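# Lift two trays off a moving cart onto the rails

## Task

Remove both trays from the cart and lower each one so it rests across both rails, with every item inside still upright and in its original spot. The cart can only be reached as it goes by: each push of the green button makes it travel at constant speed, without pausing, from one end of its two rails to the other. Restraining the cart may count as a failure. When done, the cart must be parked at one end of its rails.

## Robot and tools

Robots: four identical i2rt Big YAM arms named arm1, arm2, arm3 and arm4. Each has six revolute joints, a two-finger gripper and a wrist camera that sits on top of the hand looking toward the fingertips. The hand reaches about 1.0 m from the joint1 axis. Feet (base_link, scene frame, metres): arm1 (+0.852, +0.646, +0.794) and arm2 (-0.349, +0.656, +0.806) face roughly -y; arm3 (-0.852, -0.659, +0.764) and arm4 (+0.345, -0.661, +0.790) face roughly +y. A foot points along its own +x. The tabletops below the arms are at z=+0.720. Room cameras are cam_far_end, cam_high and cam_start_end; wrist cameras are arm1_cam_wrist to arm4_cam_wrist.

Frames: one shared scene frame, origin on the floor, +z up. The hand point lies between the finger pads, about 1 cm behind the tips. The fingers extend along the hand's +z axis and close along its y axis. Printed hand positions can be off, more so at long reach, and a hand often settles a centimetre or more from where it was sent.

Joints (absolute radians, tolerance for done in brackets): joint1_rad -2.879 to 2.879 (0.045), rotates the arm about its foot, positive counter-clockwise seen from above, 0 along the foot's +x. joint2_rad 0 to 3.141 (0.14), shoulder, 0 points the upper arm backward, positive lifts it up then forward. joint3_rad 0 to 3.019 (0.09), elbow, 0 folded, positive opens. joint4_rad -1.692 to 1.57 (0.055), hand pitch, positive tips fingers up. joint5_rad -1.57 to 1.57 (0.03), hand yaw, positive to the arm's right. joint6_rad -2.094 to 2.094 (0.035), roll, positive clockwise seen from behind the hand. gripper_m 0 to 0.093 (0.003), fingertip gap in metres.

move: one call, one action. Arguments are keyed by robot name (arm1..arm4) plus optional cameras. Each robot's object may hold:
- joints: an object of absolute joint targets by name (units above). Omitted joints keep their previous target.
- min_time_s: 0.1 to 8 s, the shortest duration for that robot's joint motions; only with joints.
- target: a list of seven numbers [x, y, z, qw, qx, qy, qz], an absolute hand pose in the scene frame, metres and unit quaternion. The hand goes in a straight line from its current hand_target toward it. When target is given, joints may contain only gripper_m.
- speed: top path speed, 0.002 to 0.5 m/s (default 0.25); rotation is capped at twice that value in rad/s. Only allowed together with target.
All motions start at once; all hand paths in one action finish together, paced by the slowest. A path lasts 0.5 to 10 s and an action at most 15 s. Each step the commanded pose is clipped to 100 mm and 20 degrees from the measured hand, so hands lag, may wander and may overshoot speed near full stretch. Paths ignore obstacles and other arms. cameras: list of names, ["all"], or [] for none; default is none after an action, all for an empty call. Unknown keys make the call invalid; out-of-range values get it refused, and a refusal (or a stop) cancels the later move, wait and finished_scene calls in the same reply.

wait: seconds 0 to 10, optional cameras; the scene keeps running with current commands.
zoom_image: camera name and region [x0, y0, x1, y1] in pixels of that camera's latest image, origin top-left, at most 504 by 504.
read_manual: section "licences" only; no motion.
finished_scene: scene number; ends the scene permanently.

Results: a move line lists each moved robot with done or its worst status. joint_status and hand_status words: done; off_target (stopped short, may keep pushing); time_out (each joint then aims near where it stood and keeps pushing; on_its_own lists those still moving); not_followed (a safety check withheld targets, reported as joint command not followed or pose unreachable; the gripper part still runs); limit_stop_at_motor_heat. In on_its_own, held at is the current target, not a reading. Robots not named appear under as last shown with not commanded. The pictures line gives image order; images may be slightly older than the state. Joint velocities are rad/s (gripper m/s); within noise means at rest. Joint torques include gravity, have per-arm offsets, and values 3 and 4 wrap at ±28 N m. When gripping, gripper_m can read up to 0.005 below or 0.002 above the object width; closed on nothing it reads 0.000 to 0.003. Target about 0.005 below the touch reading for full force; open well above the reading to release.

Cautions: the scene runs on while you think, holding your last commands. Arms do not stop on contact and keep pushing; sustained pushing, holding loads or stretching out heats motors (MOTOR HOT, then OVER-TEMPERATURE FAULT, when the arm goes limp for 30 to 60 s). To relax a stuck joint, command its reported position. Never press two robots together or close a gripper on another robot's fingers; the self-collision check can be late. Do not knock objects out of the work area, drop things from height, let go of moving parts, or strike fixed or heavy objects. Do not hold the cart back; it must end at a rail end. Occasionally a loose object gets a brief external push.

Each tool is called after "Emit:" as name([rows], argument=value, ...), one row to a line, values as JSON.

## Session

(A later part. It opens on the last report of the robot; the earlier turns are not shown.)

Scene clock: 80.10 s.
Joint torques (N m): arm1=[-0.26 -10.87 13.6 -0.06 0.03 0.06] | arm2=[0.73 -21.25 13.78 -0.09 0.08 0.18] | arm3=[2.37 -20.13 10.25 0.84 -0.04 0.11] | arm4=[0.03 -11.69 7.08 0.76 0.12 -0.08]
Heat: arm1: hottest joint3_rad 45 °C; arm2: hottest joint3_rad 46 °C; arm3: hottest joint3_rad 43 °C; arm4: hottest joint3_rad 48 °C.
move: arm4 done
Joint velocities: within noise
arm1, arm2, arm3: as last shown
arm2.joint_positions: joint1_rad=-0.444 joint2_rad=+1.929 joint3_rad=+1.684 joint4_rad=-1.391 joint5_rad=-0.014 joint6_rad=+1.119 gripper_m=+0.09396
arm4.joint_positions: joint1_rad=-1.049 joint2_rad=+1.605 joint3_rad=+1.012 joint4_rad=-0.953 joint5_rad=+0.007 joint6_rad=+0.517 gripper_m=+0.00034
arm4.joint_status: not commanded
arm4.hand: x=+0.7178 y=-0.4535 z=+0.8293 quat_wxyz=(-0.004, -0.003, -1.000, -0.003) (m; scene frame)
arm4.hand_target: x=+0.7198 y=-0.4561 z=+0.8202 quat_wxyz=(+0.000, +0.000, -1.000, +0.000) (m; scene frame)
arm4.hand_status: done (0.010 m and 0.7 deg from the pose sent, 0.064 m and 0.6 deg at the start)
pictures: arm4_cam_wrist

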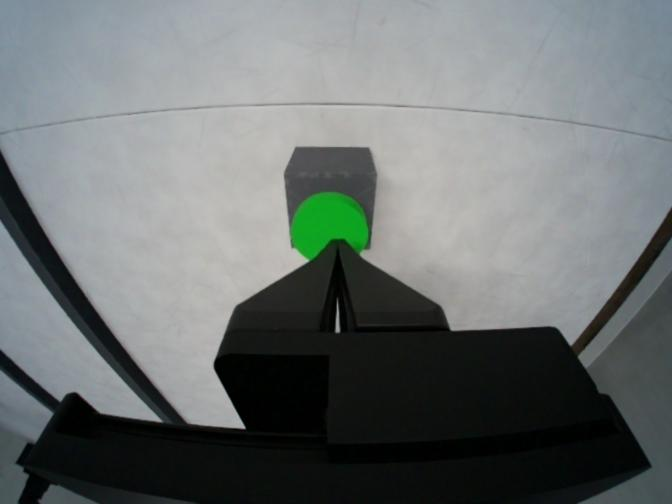

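Emit:
move(arm2={"target":[-0.6,0.32,1.12,0,1,0,0],"speed":0.3}, arm3={"target":[-0.6,-0.32,1.12,0,0,1,0],"speed":0.3})

Emit:
move(arm4={"target":[0.718,-0.452,0.77,0,0,1,0],"speed":0.12}, cameras=["arm4_cam_wrist","cam_start_end"])

Emit:
move(arm4={"target":[0.718,-0.452,0.85,0,0,1,0],"speed":0.25}, cameras=["cam_start_end"])

Emit:
wait(seconds=1, cameras=["cam_start_end","arm3_cam_wrist","cam_high"])

Emit:
wait(seconds=2, cameras=["cam_start_end","arm3_cam_wrist","arm2_cam_wrist","cam_high"])

Emit:
wait(seconds=1, cameras=["arm3_cam_wrist","arm2_cam_wrist","cam_high"])

Emit:
wait(seconds=1, cameras=["arm3_cam_wrist","arm2_cam_wrist","cam_high"])

Emit:
wait(seconds=1, cameras=["arm3_cam_wrist","arm2_cam_wrist","cam_high"])

Emit:
wait(seconds=2, cameras=["arm3_cam_wrist","arm2_cam_wrist","cam_high"])

Emit:
wait(seconds=2, cameras=["arm3_cam_wrist","arm2_cam_wrist","cam_high"])

Scene clock: 92.73 s.
Joint torques (N m): arm1=[-1.14 -11.69 13.49 0.09 -0.03 0.1] | arm2=[-0.38 -12.98 10.22 -0.49 0.07 0.01] | arm3=[1.55 -11.4 9.69 0.55 0 -0.15] | arm4=[-0.09 -11.58 6.99 0.75 0.12 -0.08]
Heat: arm1: hottest joint3_rad 46 °C; arm2: hottest joint3_rad 46 °C; arm3: hottest joint2_rad 44 °C; arm4: hottest joint3_rad 47 °C.
move: arm2 done; arm3 off_target
Joint velocities: within noise
arm1, arm4: as last shown
arm2.joint_positions: joint1_rad=-0.640 joint2_rad=+1.442 joint3_rad=+1.562 joint4_rad=-1.685 joint5_rad=-0.013 joint6_rad=+0.924 gripper_m=+0.09396
arm2.joint_status: not commanded
arm2.hand: x=-0.5979 y=+0.3180 z=+1.1201 quat_wxyz=(-0.004, -1.000, +0.001, +0.003) (m; scene frame)
arm2.hand_target: x=-0.6000 y=+0.3200 z=+1.1200 quat_wxyz=(-0.001, -1.000, +0.000, +0.001) (m; scene frame)
arm2.hand_status: done (0.003 m and 0.6 deg from the pose sent, 0.264 m and 3.7 deg at the start; a joint's target at an end of its range on 24 of 53 steps)
arm3.joint_positions: joint1_rad=-0.589 joint2_rad=+1.408 joint3_rad=+1.644 joint4_rad=-1.702 joint5_rad=+0.012 joint6_rad=+0.957 gripper_m=+0.09396
arm3.joint_status: not commanded
arm3.hand: x=-0.6009 y=-0.3195 z=+1.1252 quat_wxyz=(-0.033, -0.004, -0.998, -0.046) (m; scene frame)
arm3.hand_target: x=-0.6000 y=-0.3200 z=+1.1193 quat_wxyz=(-0.026, +0.000, -0.999, -0.036) (m; scene frame)
arm3.hand_status: off_target (0.005 m and 6.5 deg from the pose sent, 0.238 m and 1.0 deg at the start; a joint's target at an end of its range on 31 of 53 steps)
pictures: none

Scene clock: 93.70 s.
Joint torques (N m): arm1=[-1.55 -12.04 13.61 -0.1 0.02 0.08] | arm2=[-0.5 -12.92 10.22 -0.49 0.07 0] | arm3=[0.67 -11.58 9.65 0.36 -0.01 -0.11] | arm4=[0.85 -8.59 4.85 2.28 0.11 0.01]
Heat: arm1: hottest joint3_rad 46 °C; arm2: hottest joint3_rad 45 °C; arm3: hottest joint2_rad 44 °C; arm4: hottest joint3_rad 47 °C.
move: arm4 off_target
Joint velocities: within noise
arm1, arm2, arm3: as last shown
arm4.joint_positions: joint1_rad=-1.049 joint2_rad=+1.644 joint3_rad=+0.988 joint4_rad=-0.858 joint5_rad=+0.007 joint6_rad=+0.517 gripper_m=+0.00033
arm4.joint_status: not commanded
arm4.hand: x=+0.7251 y=-0.4493 z=+0.8066 quat_wxyz=(-0.019, -0.003, -1.000, -0.011) (m; scene frame)
arm4.hand_target: x=+0.7158 y=-0.4534 z=+0.7726 quat_wxyz=(+0.000, +0.000, -1.000, +0.000) (m; scene frame)
arm4.hand_status: off_target (0.037 m and 2.5 deg from the pose sent, 0.059 m and 0.7 deg at the start)
pictures: arm4_cam_wrist, cam_start_end

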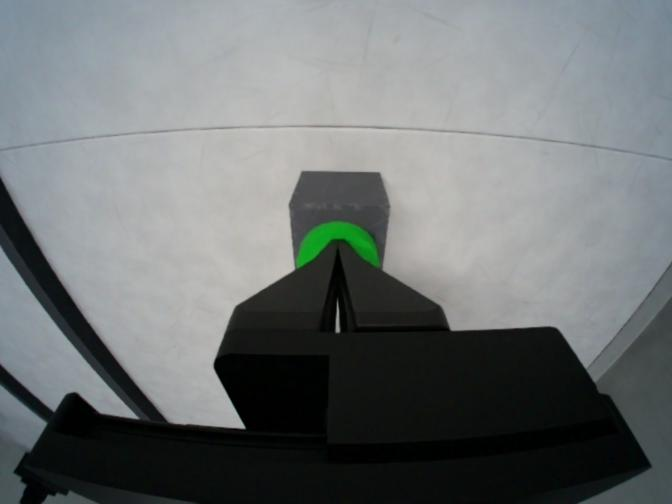

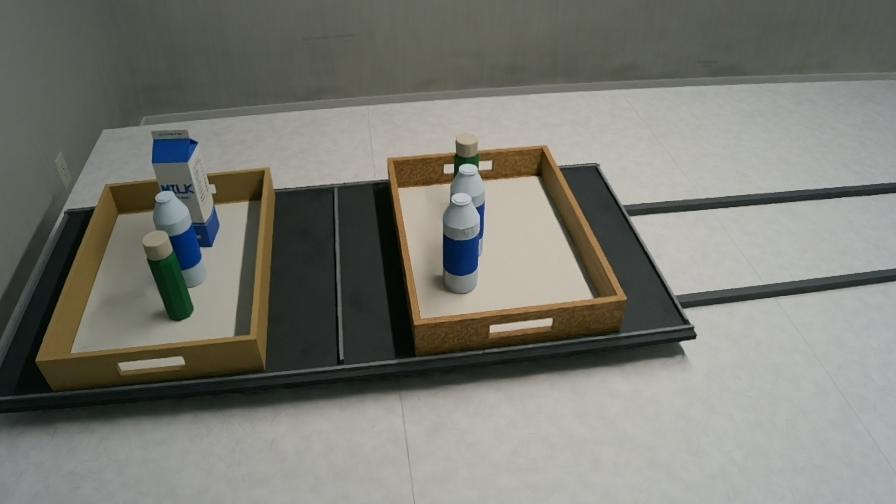

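Scene clock: 94.73 s.
Joint torques (N m): arm1=[-0.79 -12.16 13.44 -0.13 -0.04 0.08] | arm2=[-0.44 -12.92 10.24 -0.43 0.09 0.02] | arm3=[1.32 -11.28 9.7 0.51 0.02 -0.11] | arm4=[0.91 -12.98 9.76 -0.38 0.12 0.04]
Heat: arm1: hottest joint3_rad 46 °C; arm2: hottest joint3_rad 45 °C; arm3: hottest joint2_rad 44 °C; arm4: hottest joint3_rad 47 °C.
move: arm4 off_target
Joint velocities: within noise
arm1, arm2, arm3: as last shown
arm4.joint_positions: joint1_rad=-1.049 joint2_rad=+1.580 joint3_rad=+1.013 joint4_rad=-1.010 joint5_rad=+0.007 joint6_rad=+0.517 gripper_m=+0.00033
arm4.joint_status: not commanded
arm4.hand: x=+0.7079 y=-0.4593 z=+0.8396 quat_wxyz=(+0.009, -0.002, -1.000, +0.004) (m; scene frame)
arm4.hand_target: x=+0.7177 y=-0.4522 z=+0.8501 quat_wxyz=(+0.000, +0.000, -1.000, +0.000) (m; scene frame)
arm4.hand_status: off_target (0.016 m and 1.2 deg from the pose sent, 0.044 m and 2.5 deg at the start)
pictures: cam_start_end

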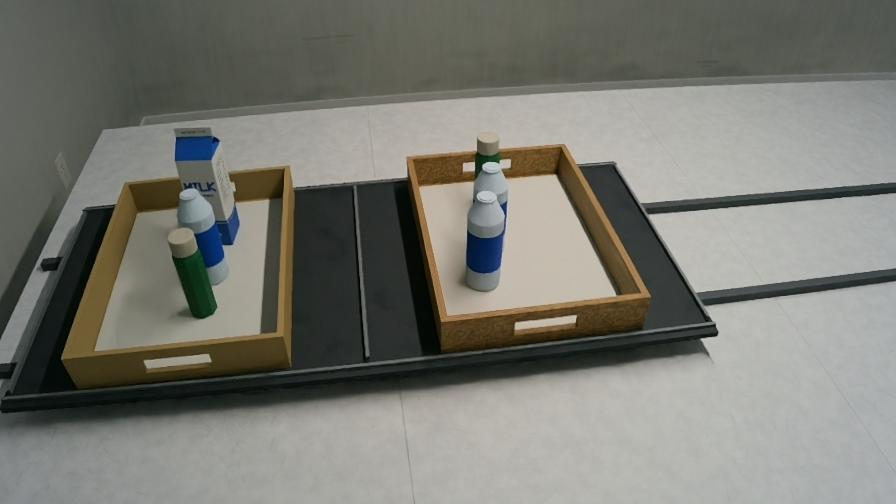

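Scene clock: 95.73 s.
Joint torques (N m): arm1=[-0.97 -11.99 13.49 0.23 0 0.1] | arm2=[-0.32 -13.16 10.26 -0.51 0.08 0] | arm3=[0.97 -12.16 9.85 0.32 -0.02 -0.04] | arm4=[0.91 -12.92 9.76 -0.35 0.12 0.04]
Heat: arm1: hottest joint3_rad 46 °C; arm2: hottest joint3_rad 45 °C; arm3: hottest joint2_rad 44 °C; arm4: hottest joint3_rad 47 °C.
Joint velocities: within noise
arm1.joint_positions: joint1_rad=-0.569 joint2_rad=+1.430 joint3_rad=+1.544 joint4_rad=-1.684 joint5_rad=+0.007 joint6_rad=+0.937 gripper_m=+0.09396
arm1.joint_status: not commanded
arm1.hand: x=+0.6075 y=+0.3060 z=+1.1001 quat_wxyz=(+0.004, -1.000, -0.010, -0.002) (m; scene frame)
arm1.hand_target: x=+0.6004 y=+0.3007 z=+1.1193 quat_wxyz=(-0.012, -1.000, +0.000, +0.009) (m; scene frame)
arm1.hand_status: not commanded
arm2.joint_positions: joint1_rad=-0.640 joint2_rad=+1.442 joint3_rad=+1.562 joint4_rad=-1.685 joint5_rad=-0.013 joint6_rad=+0.924 gripper_m=+0.09396
arm2.joint_status: not commanded
arm2.hand: x=-0.5979 y=+0.3180 z=+1.1201 quat_wxyz=(-0.004, -1.000, +0.001, +0.003) (m; scene frame)
arm2.hand_target: x=-0.6000 y=+0.3200 z=+1.1200 quat_wxyz=(-0.001, -1.000, +0.000, +0.001) (m; scene frame)
arm2.hand_status: not commanded
arm3.joint_positions: joint1_rad=-0.589 joint2_rad=+1.408 joint3_rad=+1.644 joint4_rad=-1.702 joint5_rad=+0.012 joint6_rad=+0.957 gripper_m=+0.09396
arm3.joint_status: not commanded
arm3.hand: x=-0.6009 y=-0.3195 z=+1.1252 quat_wxyz=(-0.033, -0.004, -0.998, -0.046) (m; scene frame)
arm3.hand_target: x=-0.6000 y=-0.3200 z=+1.1193 quat_wxyz=(-0.026, +0.000, -0.999, -0.036) (m; scene frame)
arm3.hand_status: not commanded
arm4.joint_positions: joint1_rad=-1.049 joint2_rad=+1.580 joint3_rad=+1.013 joint4_rad=-1.010 joint5_rad=+0.007 joint6_rad=+0.517 gripper_m=+0.00033
arm4.joint_status: not commanded
arm4.hand: x=+0.7079 y=-0.4593 z=+0.8396 quat_wxyz=(+0.009, -0.002, -1.000, +0.004) (m; scene frame)
arm4.hand_target: x=+0.7177 y=-0.4522 z=+0.8501 quat_wxyz=(+0.000, +0.000, -1.000, +0.000) (m; scene frame)
arm4.hand_status: off_target (0.016 m and 1.2 deg from the pose sent, 0.044 m and 2.5 deg at the start)
wait: 1.00 s; at rest by 0.27 s
pictures: arm3_cam_wrist, cam_high, cam_start_end

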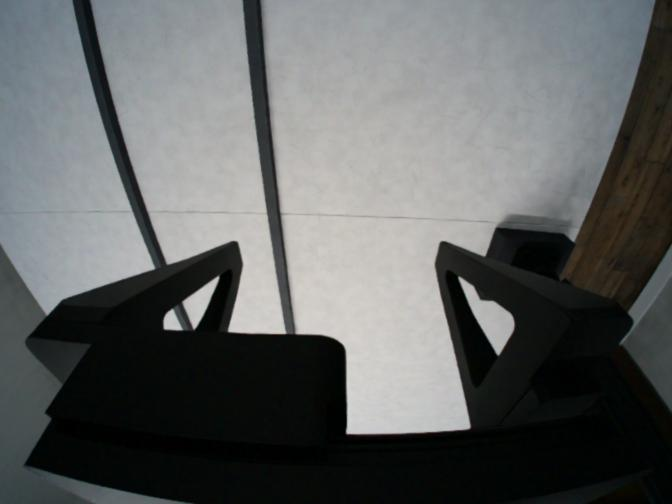

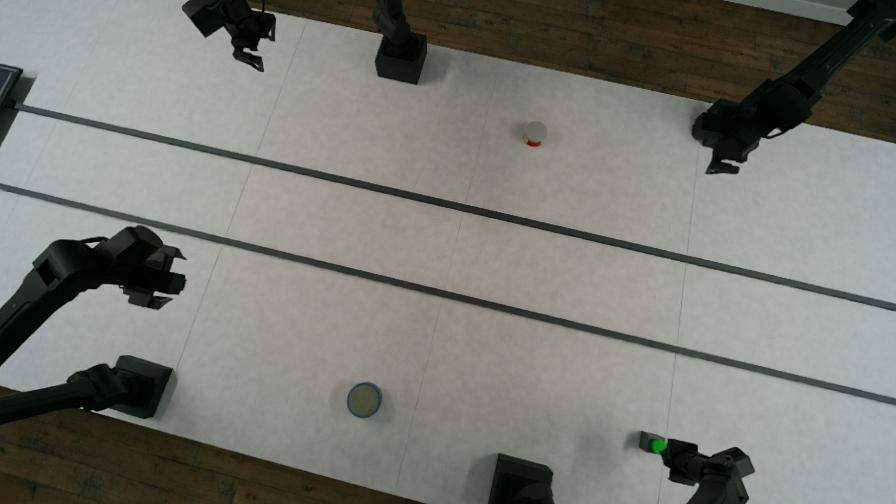

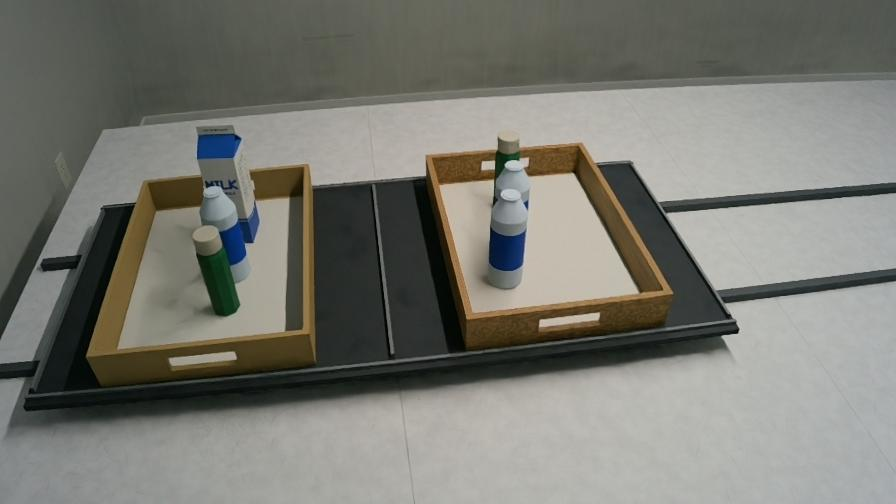

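Scene clock: 97.73 s.
Joint torques (N m): arm1=[-1.61 -11.58 13.49 0.13 -0.01 0.08] | arm2=[-0.38 -12.86 10.28 -0.51 0.08 0] | arm3=[1.2 -11.16 9.66 0.62 -0.04 -0.17] | arm4=[0.91 -13.04 9.73 -0.35 0.12 0.04]
Heat: arm1: hottest joint3_rad 47 °C; arm2: hottest joint3_rad 45 °C; arm3: hottest joint2_rad 43 °C; arm4: hottest joint3_rad 47 °C.
Joint velocities: within noise
arm1.joint_positions: joint1_rad=-0.569 joint2_rad=+1.430 joint3_rad=+1.544 joint4_rad=-1.684 joint5_rad=+0.007 joint6_rad=+0.937 gripper_m=+0.09396
arm1.joint_status: not commanded
arm1.hand: x=+0.6075 y=+0.3060 z=+1.1001 quat_wxyz=(+0.004, -1.000, -0.010, -0.002) (m; scene frame)
arm1.hand_target: x=+0.6004 y=+0.3007 z=+1.1193 quat_wxyz=(-0.012, -1.000, +0.000, +0.009) (m; scene frame)
arm1.hand_status: not commanded
arm2.joint_positions: joint1_rad=-0.640 joint2_rad=+1.442 joint3_rad=+1.562 joint4_rad=-1.685 joint5_rad=-0.013 joint6_rad=+0.924 gripper_m=+0.09396
arm2.joint_status: not commanded
arm2.hand: x=-0.5979 y=+0.3180 z=+1.1201 quat_wxyz=(-0.004, -1.000, +0.001, +0.003) (m; scene frame)
arm2.hand_target: x=-0.6000 y=+0.3200 z=+1.1200 quat_wxyz=(-0.001, -1.000, +0.000, +0.001) (m; scene frame)
arm2.hand_status: not commanded
arm3.joint_positions: joint1_rad=-0.589 joint2_rad=+1.408 joint3_rad=+1.644 joint4_rad=-1.702 joint5_rad=+0.012 joint6_rad=+0.957 gripper_m=+0.09396
arm3.joint_status: not commanded
arm3.hand: x=-0.6009 y=-0.3195 z=+1.1252 quat_wxyz=(-0.033, -0.004, -0.998, -0.046) (m; scene frame)
arm3.hand_target: x=-0.6000 y=-0.3200 z=+1.1193 quat_wxyz=(-0.026, +0.000, -0.999, -0.036) (m; scene frame)
arm3.hand_status: not commanded
arm4.joint_positions: joint1_rad=-1.049 joint2_rad=+1.580 joint3_rad=+1.013 joint4_rad=-1.010 joint5_rad=+0.007 joint6_rad=+0.517 gripper_m=+0.00033
arm4.joint_status: not commanded
arm4.hand: x=+0.7079 y=-0.4593 z=+0.8396 quat_wxyz=(+0.009, -0.002, -1.000, +0.004) (m; scene frame)
arm4.hand_target: x=+0.7177 y=-0.4522 z=+0.8501 quat_wxyz=(+0.000, +0.000, -1.000, +0.000) (m; scene frame)
arm4.hand_status: off_target (0.016 m and 1.2 deg from the pose sent, 0.044 m and 2.5 deg at the start)
wait: 2.00 s; at rest by 0.27 s
pictures: arm2_cam_wrist, arm3_cam_wrist, cam_high, cam_start_end

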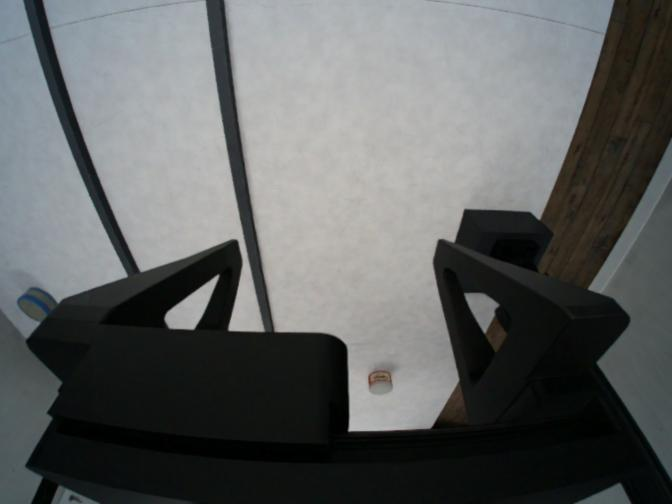

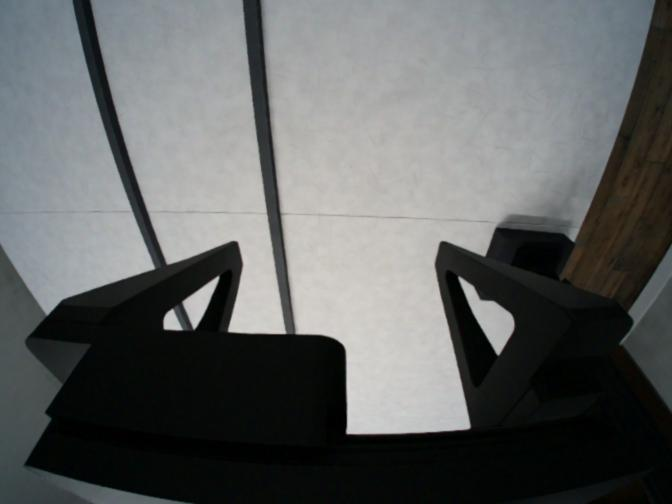

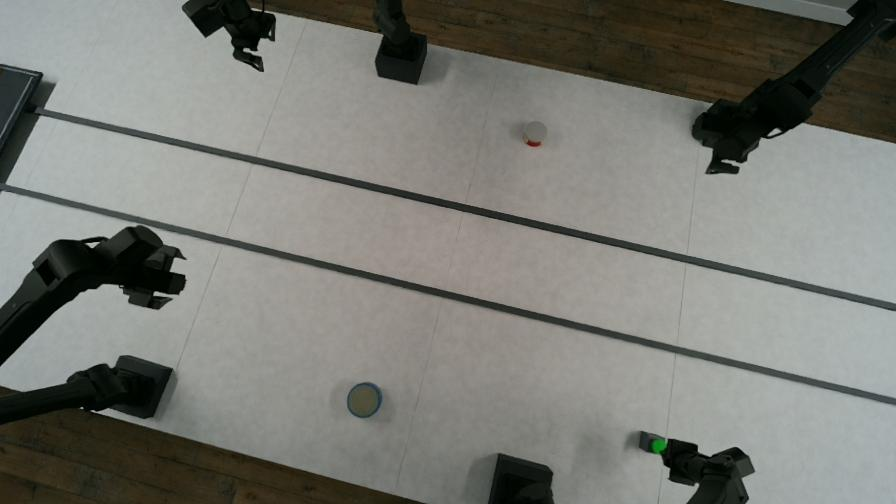

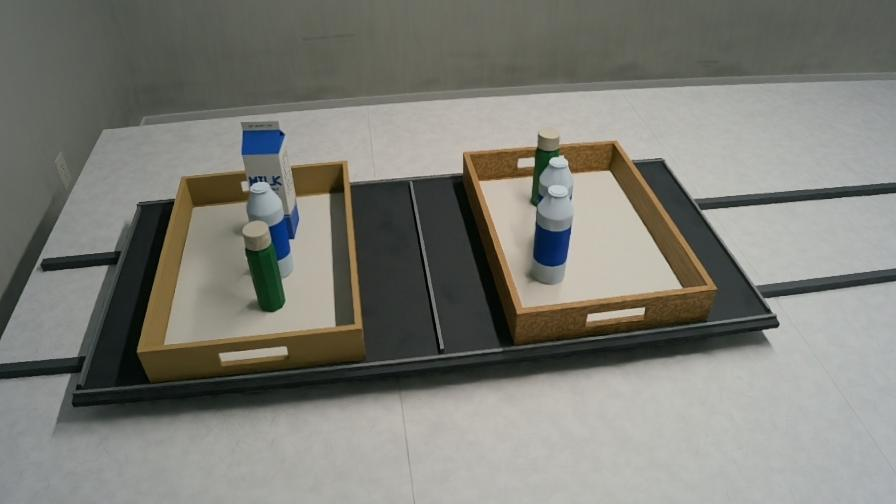

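Scene clock: 98.73 s.
Joint torques (N m): arm1=[-1.85 -12.22 13.61 -0.01 -0.03 0.14] | arm2=[-0.09 -13.16 10.25 -0.54 0.08 0.03] | arm3=[1.49 -11.81 9.73 0.42 0 -0.08] | arm4=[0.97 -12.98 9.74 -0.34 0.11 0.04]
Heat: arm1: hottest joint3_rad 47 °C; arm2: hottest joint3_rad 45 °C; arm3: hottest joint2_rad 43 °C; arm4: hottest joint3_rad 47 °C.
Joint velocities: within noise
arm1.joint_positions: joint1_rad=-0.569 joint2_rad=+1.430 joint3_rad=+1.544 joint4_rad=-1.684 joint5_rad=+0.007 joint6_rad=+0.937 gripper_m=+0.09396
arm1.joint_status: not commanded
arm1.hand: x=+0.6075 y=+0.3060 z=+1.1001 quat_wxyz=(+0.004, -1.000, -0.010, -0.002) (m; scene frame)
arm1.hand_target: x=+0.6004 y=+0.3007 z=+1.1193 quat_wxyz=(-0.012, -1.000, +0.000, +0.009) (m; scene frame)
arm1.hand_status: not commanded
arm2.joint_positions: joint1_rad=-0.640 joint2_rad=+1.442 joint3_rad=+1.562 joint4_rad=-1.685 joint5_rad=-0.013 joint6_rad=+0.924 gripper_m=+0.09396
arm2.joint_status: not commanded
arm2.hand: x=-0.5979 y=+0.3180 z=+1.1201 quat_wxyz=(-0.004, -1.000, +0.001, +0.003) (m; scene frame)
arm2.hand_target: x=-0.6000 y=+0.3200 z=+1.1200 quat_wxyz=(-0.001, -1.000, +0.000, +0.001) (m; scene frame)
arm2.hand_status: not commanded
arm3.joint_positions: joint1_rad=-0.589 joint2_rad=+1.408 joint3_rad=+1.644 joint4_rad=-1.702 joint5_rad=+0.012 joint6_rad=+0.957 gripper_m=+0.09396
arm3.joint_status: not commanded
arm3.hand: x=-0.6009 y=-0.3195 z=+1.1252 quat_wxyz=(-0.033, -0.004, -0.998, -0.046) (m; scene frame)
arm3.hand_target: x=-0.6000 y=-0.3200 z=+1.1193 quat_wxyz=(-0.026, +0.000, -0.999, -0.036) (m; scene frame)
arm3.hand_status: not commanded
arm4.joint_positions: joint1_rad=-1.049 joint2_rad=+1.580 joint3_rad=+1.013 joint4_rad=-1.010 joint5_rad=+0.007 joint6_rad=+0.517 gripper_m=+0.00033
arm4.joint_status: not commanded
arm4.hand: x=+0.7079 y=-0.4593 z=+0.8396 quat_wxyz=(+0.009, -0.002, -1.000, +0.004) (m; scene frame)
arm4.hand_target: x=+0.7177 y=-0.4522 z=+0.8501 quat_wxyz=(+0.000, +0.000, -1.000, +0.000) (m; scene frame)
arm4.hand_status: off_target (0.016 m and 1.2 deg from the pose sent, 0.044 m and 2.5 deg at the start)
wait: 1.00 s; at rest by 0.27 s
pictures: arm2_cam_wrist, arm3_cam_wrist, cam_high

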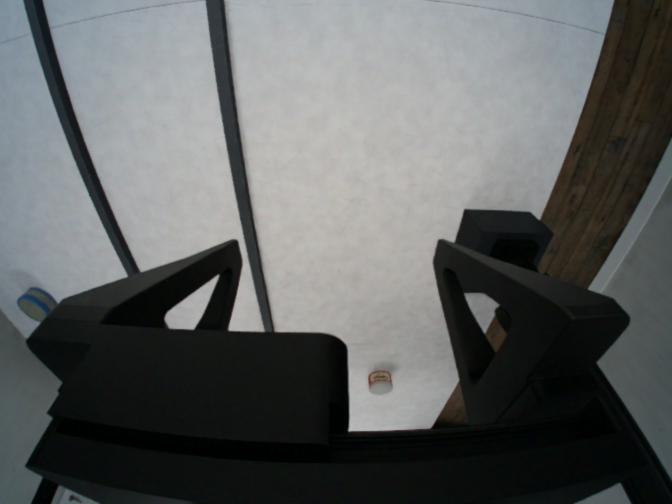

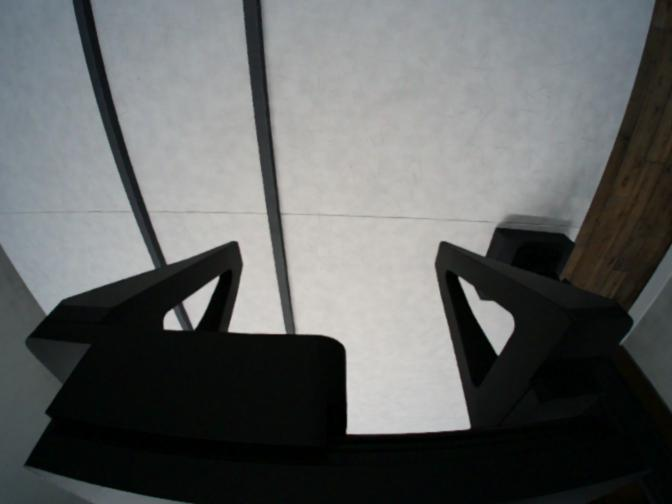

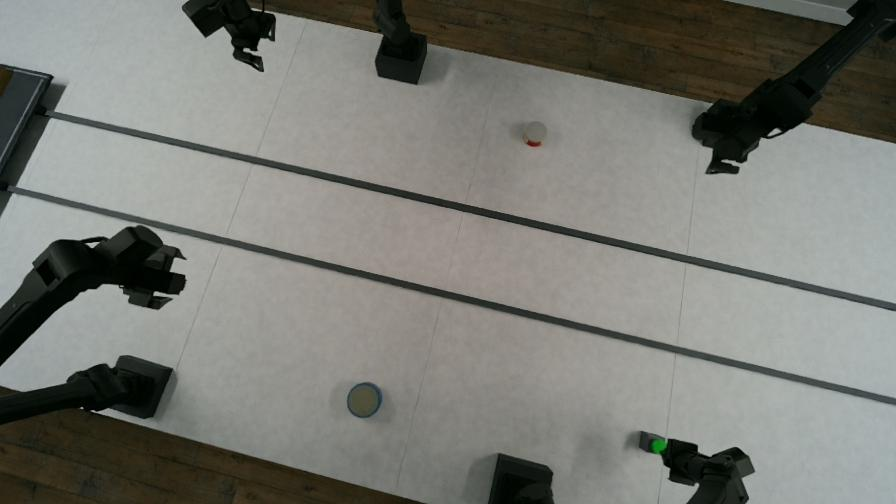

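Scene clock: 99.73 s.
Joint torques (N m): arm1=[-1.38 -12.04 13.45 0.02 -0.07 0.09] | arm2=[-0.32 -13.16 10.25 -0.5 0.07 0] | arm3=[1.08 -11.52 9.68 0.29 -0.07 -0.13] | arm4=[0.97 -12.98 9.8 -0.35 0.12 0.04]
Heat: arm1: hottest joint3_rad 47 °C; arm2: hottest joint3_rad 45 °C; arm3: hottest joint2_rad 43 °C; arm4: hottest joint3_rad 47 °C.
Joint velocities: within noise
arm1.joint_positions: joint1_rad=-0.569 joint2_rad=+1.430 joint3_rad=+1.544 joint4_rad=-1.684 joint5_rad=+0.007 joint6_rad=+0.937 gripper_m=+0.09396
arm1.joint_status: not commanded
arm1.hand: x=+0.6075 y=+0.3060 z=+1.1001 quat_wxyz=(+0.004, -1.000, -0.010, -0.002) (m; scene frame)
arm1.hand_target: x=+0.6004 y=+0.3007 z=+1.1193 quat_wxyz=(-0.012, -1.000, +0.000, +0.009) (m; scene frame)
arm1.hand_status: not commanded
arm2.joint_positions: joint1_rad=-0.640 joint2_rad=+1.442 joint3_rad=+1.562 joint4_rad=-1.685 joint5_rad=-0.013 joint6_rad=+0.924 gripper_m=+0.09396
arm2.joint_status: not commanded
arm2.hand: x=-0.5979 y=+0.3180 z=+1.1201 quat_wxyz=(-0.004, -1.000, +0.001, +0.003) (m; scene frame)
arm2.hand_target: x=-0.6000 y=+0.3200 z=+1.1200 quat_wxyz=(-0.001, -1.000, +0.000, +0.001) (m; scene frame)
arm2.hand_status: not commanded
arm3.joint_positions: joint1_rad=-0.589 joint2_rad=+1.408 joint3_rad=+1.644 joint4_rad=-1.702 joint5_rad=+0.012 joint6_rad=+0.957 gripper_m=+0.09396
arm3.joint_status: not commanded
arm3.hand: x=-0.6009 y=-0.3195 z=+1.1252 quat_wxyz=(-0.033, -0.004, -0.998, -0.046) (m; scene frame)
arm3.hand_target: x=-0.6000 y=-0.3200 z=+1.1193 quat_wxyz=(-0.026, +0.000, -0.999, -0.036) (m; scene frame)
arm3.hand_status: not commanded
arm4.joint_positions: joint1_rad=-1.049 joint2_rad=+1.580 joint3_rad=+1.013 joint4_rad=-1.010 joint5_rad=+0.007 joint6_rad=+0.517 gripper_m=+0.00033
arm4.joint_status: not commanded
arm4.hand: x=+0.7079 y=-0.4593 z=+0.8396 quat_wxyz=(+0.009, -0.002, -1.000, +0.004) (m; scene frame)
arm4.hand_target: x=+0.7177 y=-0.4522 z=+0.8501 quat_wxyz=(+0.000, +0.000, -1.000, +0.000) (m; scene frame)
arm4.hand_status: off_target (0.016 m and 1.2 deg from the pose sent, 0.044 m and 2.5 deg at the start)
wait: 1.00 s; at rest by 0.27 s
pictures: arm2_cam_wrist, arm3_cam_wrist, cam_high

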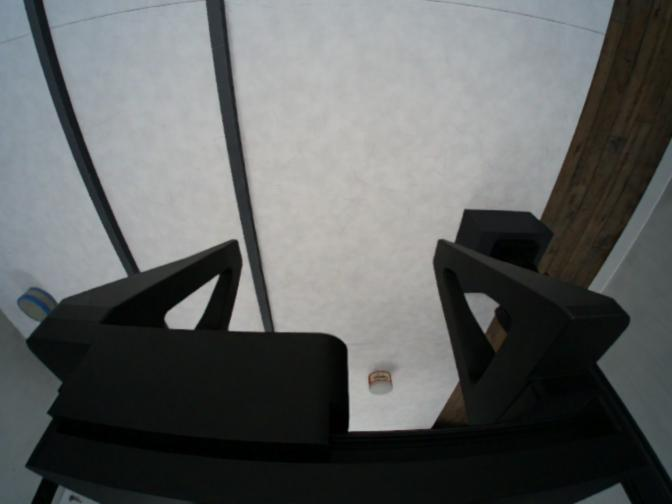

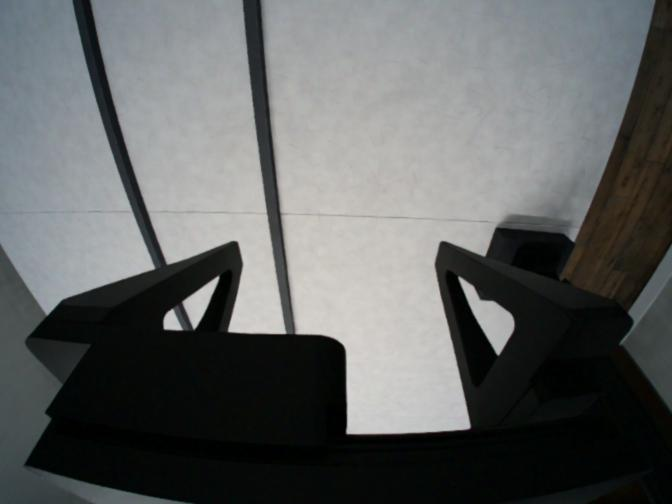

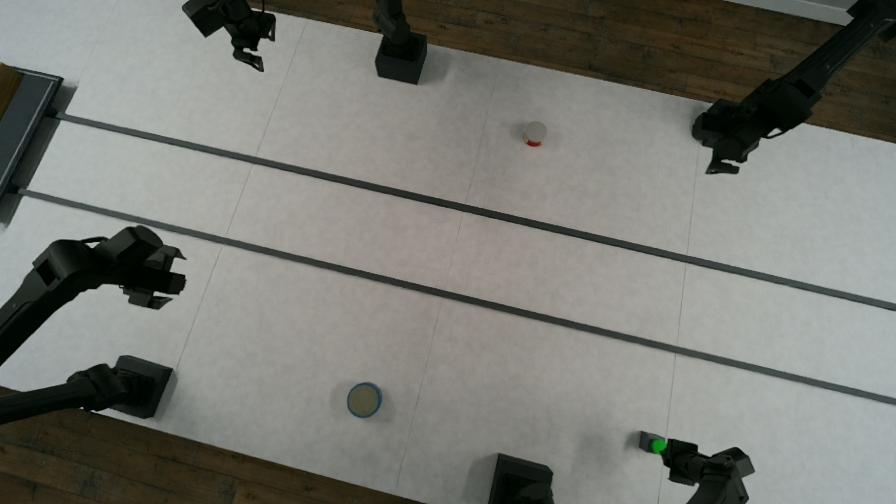

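Scene clock: 100.73 s.
Joint torques (N m): arm1=[-0.79 -12.51 13.57 -0.16 -0.02 0.02] | arm2=[-0.21 -13.1 10.25 -0.5 0.07 0.03] | arm3=[0.38 -11.52 9.61 0.27 0.01 -0.15] | arm4=[0.79 -12.98 9.81 -0.38 0.12 0.03]
Heat: arm1: hottest joint3_rad 47 °C; arm2: hottest joint3_rad 45 °C; arm3: hottest joint2_rad 43 °C; arm4: hottest joint3_rad 47 °C.
Joint velocities: within noise
arm1.joint_positions: joint1_rad=-0.569 joint2_rad=+1.430 joint3_rad=+1.544 joint4_rad=-1.684 joint5_rad=+0.007 joint6_rad=+0.937 gripper_m=+0.09396
arm1.joint_status: not commanded
arm1.hand: x=+0.6075 y=+0.3060 z=+1.1001 quat_wxyz=(+0.004, -1.000, -0.010, -0.002) (m; scene frame)
arm1.hand_target: x=+0.6004 y=+0.3007 z=+1.1193 quat_wxyz=(-0.012, -1.000, +0.000, +0.009) (m; scene frame)
arm1.hand_status: not commanded
arm2.joint_positions: joint1_rad=-0.640 joint2_rad=+1.442 joint3_rad=+1.562 joint4_rad=-1.685 joint5_rad=-0.013 joint6_rad=+0.924 gripper_m=+0.09396
arm2.joint_status: not commanded
arm2.hand: x=-0.5979 y=+0.3180 z=+1.1201 quat_wxyz=(-0.004, -1.000, +0.001, +0.003) (m; scene frame)
arm2.hand_target: x=-0.6000 y=+0.3200 z=+1.1200 quat_wxyz=(-0.001, -1.000, +0.000, +0.001) (m; scene frame)
arm2.hand_status: not commanded
arm3.joint_positions: joint1_rad=-0.589 joint2_rad=+1.408 joint3_rad=+1.644 joint4_rad=-1.702 joint5_rad=+0.012 joint6_rad=+0.957 gripper_m=+0.09396
arm3.joint_status: not commanded
arm3.hand: x=-0.6009 y=-0.3195 z=+1.1252 quat_wxyz=(-0.033, -0.004, -0.998, -0.046) (m; scene frame)
arm3.hand_target: x=-0.6000 y=-0.3200 z=+1.1193 quat_wxyz=(-0.026, +0.000, -0.999, -0.036) (m; scene frame)
arm3.hand_status: not commanded
arm4.joint_positions: joint1_rad=-1.049 joint2_rad=+1.580 joint3_rad=+1.013 joint4_rad=-1.010 joint5_rad=+0.007 joint6_rad=+0.517 gripper_m=+0.00033
arm4.joint_status: not commanded
arm4.hand: x=+0.7079 y=-0.4593 z=+0.8396 quat_wxyz=(+0.009, -0.002, -1.000, +0.004) (m; scene frame)
arm4.hand_target: x=+0.7177 y=-0.4522 z=+0.8501 quat_wxyz=(+0.000, +0.000, -1.000, +0.000) (m; scene frame)
arm4.hand_status: off_target (0.016 m and 1.2 deg from the pose sent, 0.044 m and 2.5 deg at the start)
wait: 1.00 s; at rest by 0.27 s
pictures: arm2_cam_wrist, arm3_cam_wrist, cam_high

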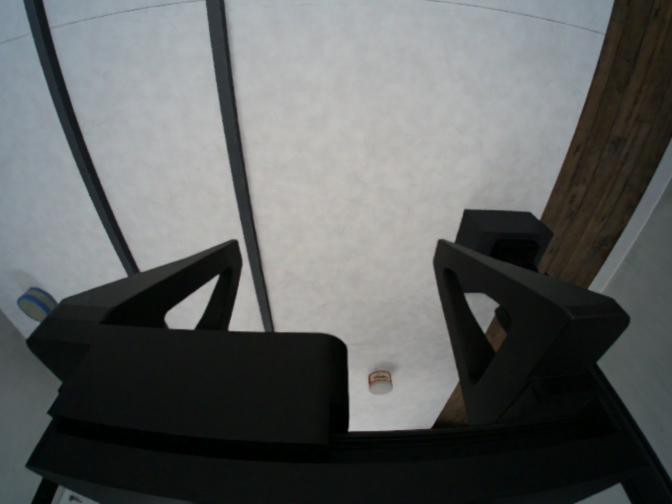

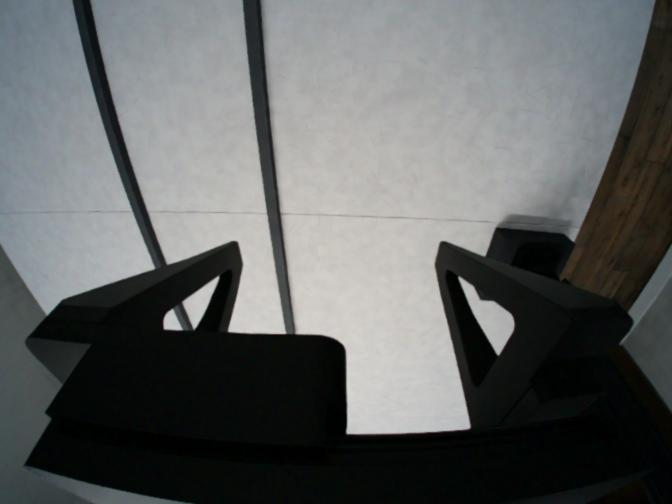

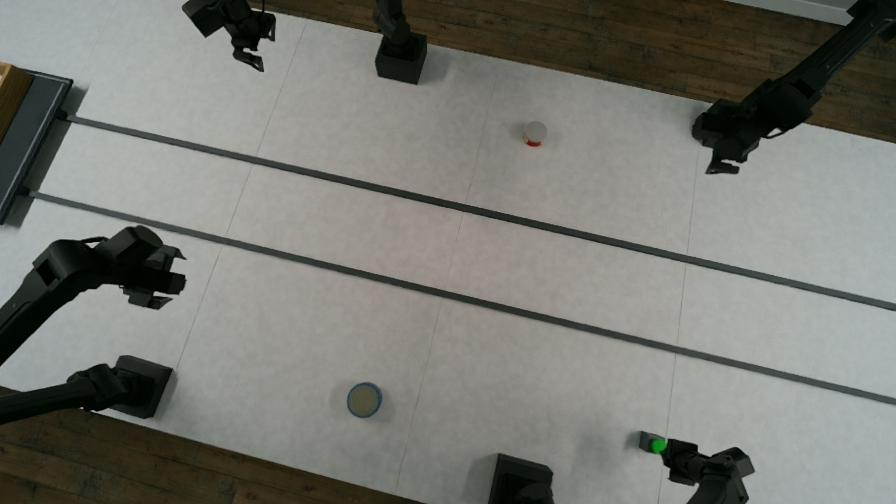

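Scene clock: 102.73 s.
Joint torques (N m): arm1=[-1.73 -11.4 13.35 0.02 0.01 0.04] | arm2=[-0.38 -12.92 10.25 -0.49 0.06 0.01] | arm3=[0.79 -11.69 9.59 0.4 -0.03 -0.11] | arm4=[0.85 -13.04 9.77 -0.38 0.12 0.04]
Heat: arm1: hottest joint3_rad 47 °C; arm2: hottest joint3_rad 45 °C; arm3: hottest joint2_rad 43 °C; arm4: hottest joint3_rad 47 °C.
Joint velocities: within noise
arm1.joint_positions: joint1_rad=-0.569 joint2_rad=+1.430 joint3_rad=+1.544 joint4_rad=-1.684 joint5_rad=+0.007 joint6_rad=+0.937 gripper_m=+0.09396
arm1.joint_status: not commanded
arm1.hand: x=+0.6075 y=+0.3060 z=+1.1001 quat_wxyz=(+0.004, -1.000, -0.010, -0.002) (m; scene frame)
arm1.hand_target: x=+0.6004 y=+0.3007 z=+1.1193 quat_wxyz=(-0.012, -1.000, +0.000, +0.009) (m; scene frame)
arm1.hand_status: not commanded
arm2.joint_positions: joint1_rad=-0.640 joint2_rad=+1.442 joint3_rad=+1.562 joint4_rad=-1.685 joint5_rad=-0.013 joint6_rad=+0.924 gripper_m=+0.09396
arm2.joint_status: not commanded
arm2.hand: x=-0.5979 y=+0.3180 z=+1.1201 quat_wxyz=(-0.004, -1.000, +0.001, +0.003) (m; scene frame)
arm2.hand_target: x=-0.6000 y=+0.3200 z=+1.1200 quat_wxyz=(-0.001, -1.000, +0.000, +0.001) (m; scene frame)
arm2.hand_status: not commanded
arm3.joint_positions: joint1_rad=-0.589 joint2_rad=+1.408 joint3_rad=+1.644 joint4_rad=-1.702 joint5_rad=+0.012 joint6_rad=+0.957 gripper_m=+0.09396
arm3.joint_status: not commanded
arm3.hand: x=-0.6009 y=-0.3195 z=+1.1252 quat_wxyz=(-0.033, -0.004, -0.998, -0.046) (m; scene frame)
arm3.hand_target: x=-0.6000 y=-0.3200 z=+1.1193 quat_wxyz=(-0.026, +0.000, -0.999, -0.036) (m; scene frame)
arm3.hand_status: not commanded
arm4.joint_positions: joint1_rad=-1.049 joint2_rad=+1.580 joint3_rad=+1.013 joint4_rad=-1.010 joint5_rad=+0.007 joint6_rad=+0.517 gripper_m=+0.00033
arm4.joint_status: not commanded
arm4.hand: x=+0.7079 y=-0.4593 z=+0.8396 quat_wxyz=(+0.009, -0.002, -1.000, +0.004) (m; scene frame)
arm4.hand_target: x=+0.7177 y=-0.4522 z=+0.8501 quat_wxyz=(+0.000, +0.000, -1.000, +0.000) (m; scene frame)
arm4.hand_status: off_target (0.016 m and 1.2 deg from the pose sent, 0.044 m and 2.5 deg at the start)
wait: 2.00 s; at rest by 0.27 s
pictures: arm2_cam_wrist, arm3_cam_wrist, cam_high

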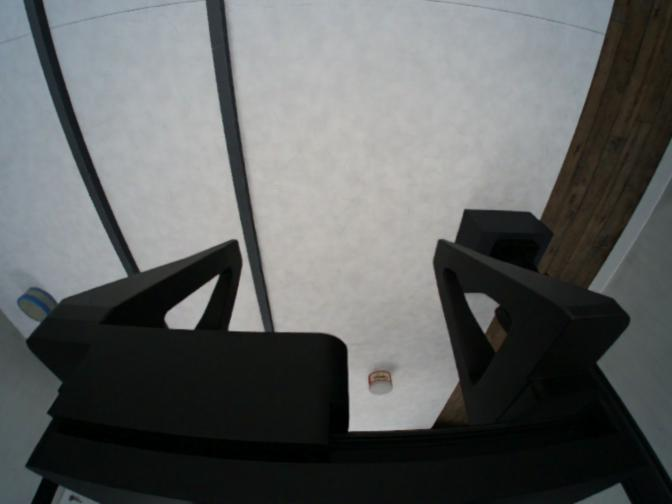

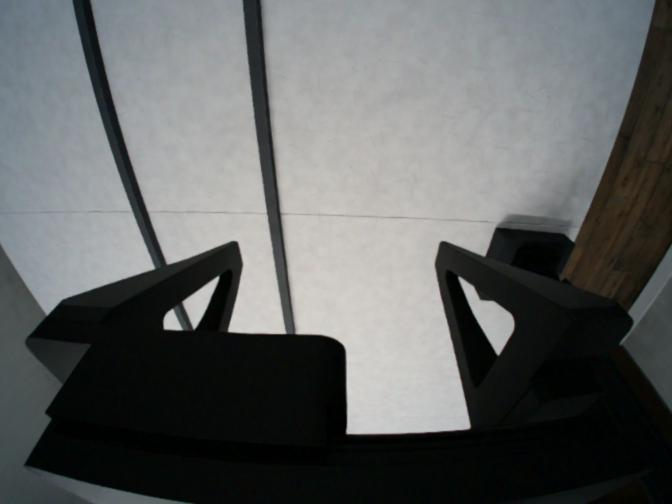

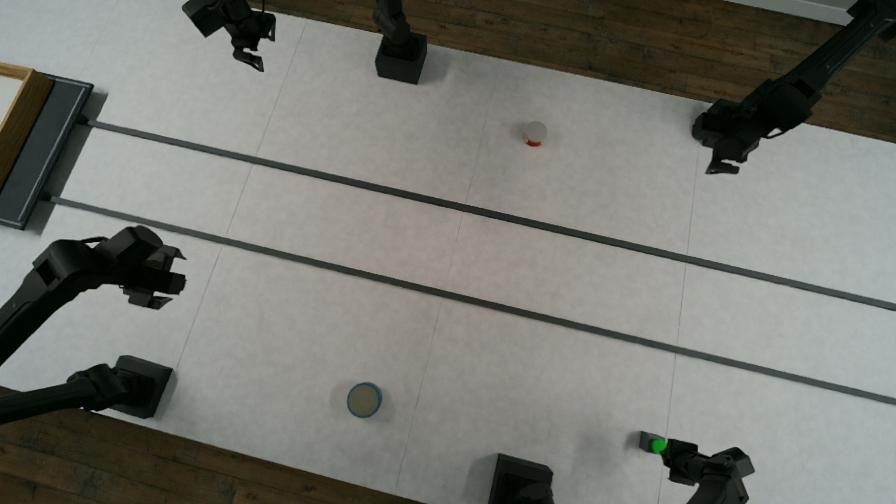

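Scene clock: 104.73 s.
Joint torques (N m): arm1=[-1.61 -11.58 13.3 -0.02 -0.02 0.02] | arm2=[-0.21 -13.1 10.29 -0.54 0.08 0.01] | arm3=[1.08 -11.58 9.7 0.44 -0.06 -0.1] | arm4=[0.85 -12.98 9.76 -0.34 0.13 0.04]
Heat: arm1: hottest joint3_rad 47 °C; arm2: hottest joint3_rad 45 °C; arm3: hottest joint2_rad 43 °C; arm4: hottest joint3_rad 48 °C.
Joint velocities: within noise
arm1.joint_positions: joint1_rad=-0.569 joint2_rad=+1.430 joint3_rad=+1.544 joint4_rad=-1.684 joint5_rad=+0.007 joint6_rad=+0.937 gripper_m=+0.09396
arm1.joint_status: not commanded
arm1.hand: x=+0.6075 y=+0.3060 z=+1.1001 quat_wxyz=(+0.004, -1.000, -0.010, -0.002) (m; scene frame)
arm1.hand_target: x=+0.6004 y=+0.3007 z=+1.1193 quat_wxyz=(-0.012, -1.000, +0.000, +0.009) (m; scene frame)
arm1.hand_status: not commanded
arm2.joint_positions: joint1_rad=-0.640 joint2_rad=+1.442 joint3_rad=+1.562 joint4_rad=-1.685 joint5_rad=-0.013 joint6_rad=+0.924 gripper_m=+0.09396
arm2.joint_status: not commanded
arm2.hand: x=-0.5979 y=+0.3180 z=+1.1201 quat_wxyz=(-0.004, -1.000, +0.001, +0.003) (m; scene frame)
arm2.hand_target: x=-0.6000 y=+0.3200 z=+1.1200 quat_wxyz=(-0.001, -1.000, +0.000, +0.001) (m; scene frame)
arm2.hand_status: not commanded
arm3.joint_positions: joint1_rad=-0.589 joint2_rad=+1.408 joint3_rad=+1.644 joint4_rad=-1.702 joint5_rad=+0.012 joint6_rad=+0.957 gripper_m=+0.09396
arm3.joint_status: not commanded
arm3.hand: x=-0.6009 y=-0.3195 z=+1.1252 quat_wxyz=(-0.033, -0.004, -0.998, -0.046) (m; scene frame)
arm3.hand_target: x=-0.6000 y=-0.3200 z=+1.1193 quat_wxyz=(-0.026, +0.000, -0.999, -0.036) (m; scene frame)
arm3.hand_status: not commanded
arm4.joint_positions: joint1_rad=-1.049 joint2_rad=+1.580 joint3_rad=+1.013 joint4_rad=-1.010 joint5_rad=+0.007 joint6_rad=+0.517 gripper_m=+0.00033
arm4.joint_status: not commanded
arm4.hand: x=+0.7079 y=-0.4593 z=+0.8396 quat_wxyz=(+0.009, -0.002, -1.000, +0.004) (m; scene frame)
arm4.hand_target: x=+0.7177 y=-0.4522 z=+0.8501 quat_wxyz=(+0.000, +0.000, -1.000, +0.000) (m; scene frame)
arm4.hand_status: off_target (0.016 m and 1.2 deg from the pose sent, 0.044 m and 2.5 deg at the start)
wait: 2.00 s; at rest by 0.27 s
pictures: arm2_cam_wrist, arm3_cam_wrist, cam_high

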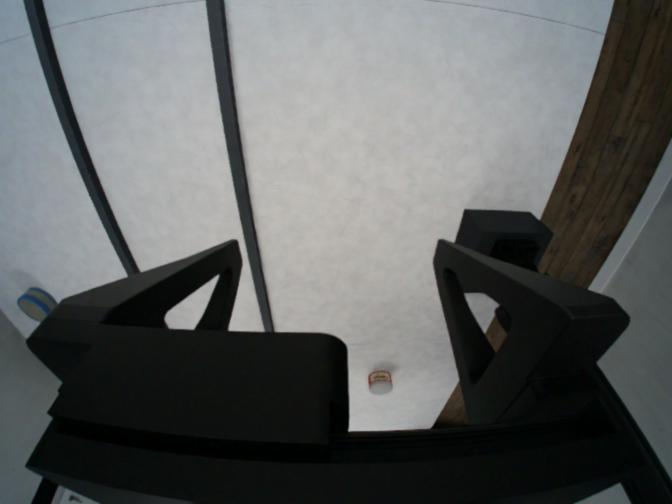

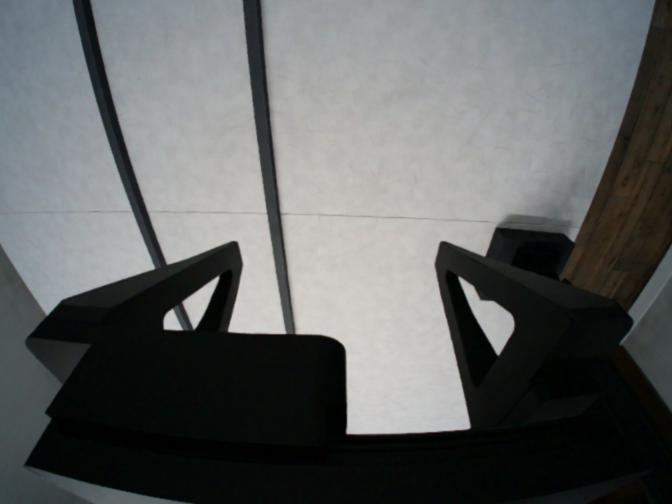

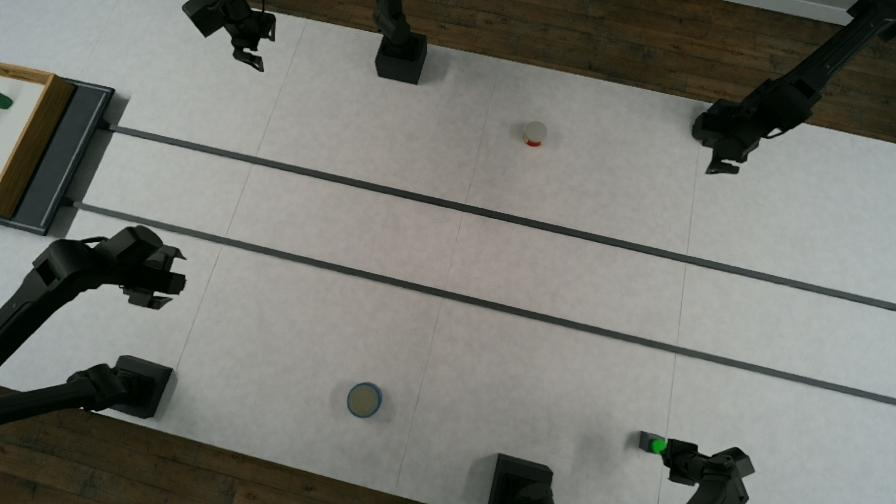

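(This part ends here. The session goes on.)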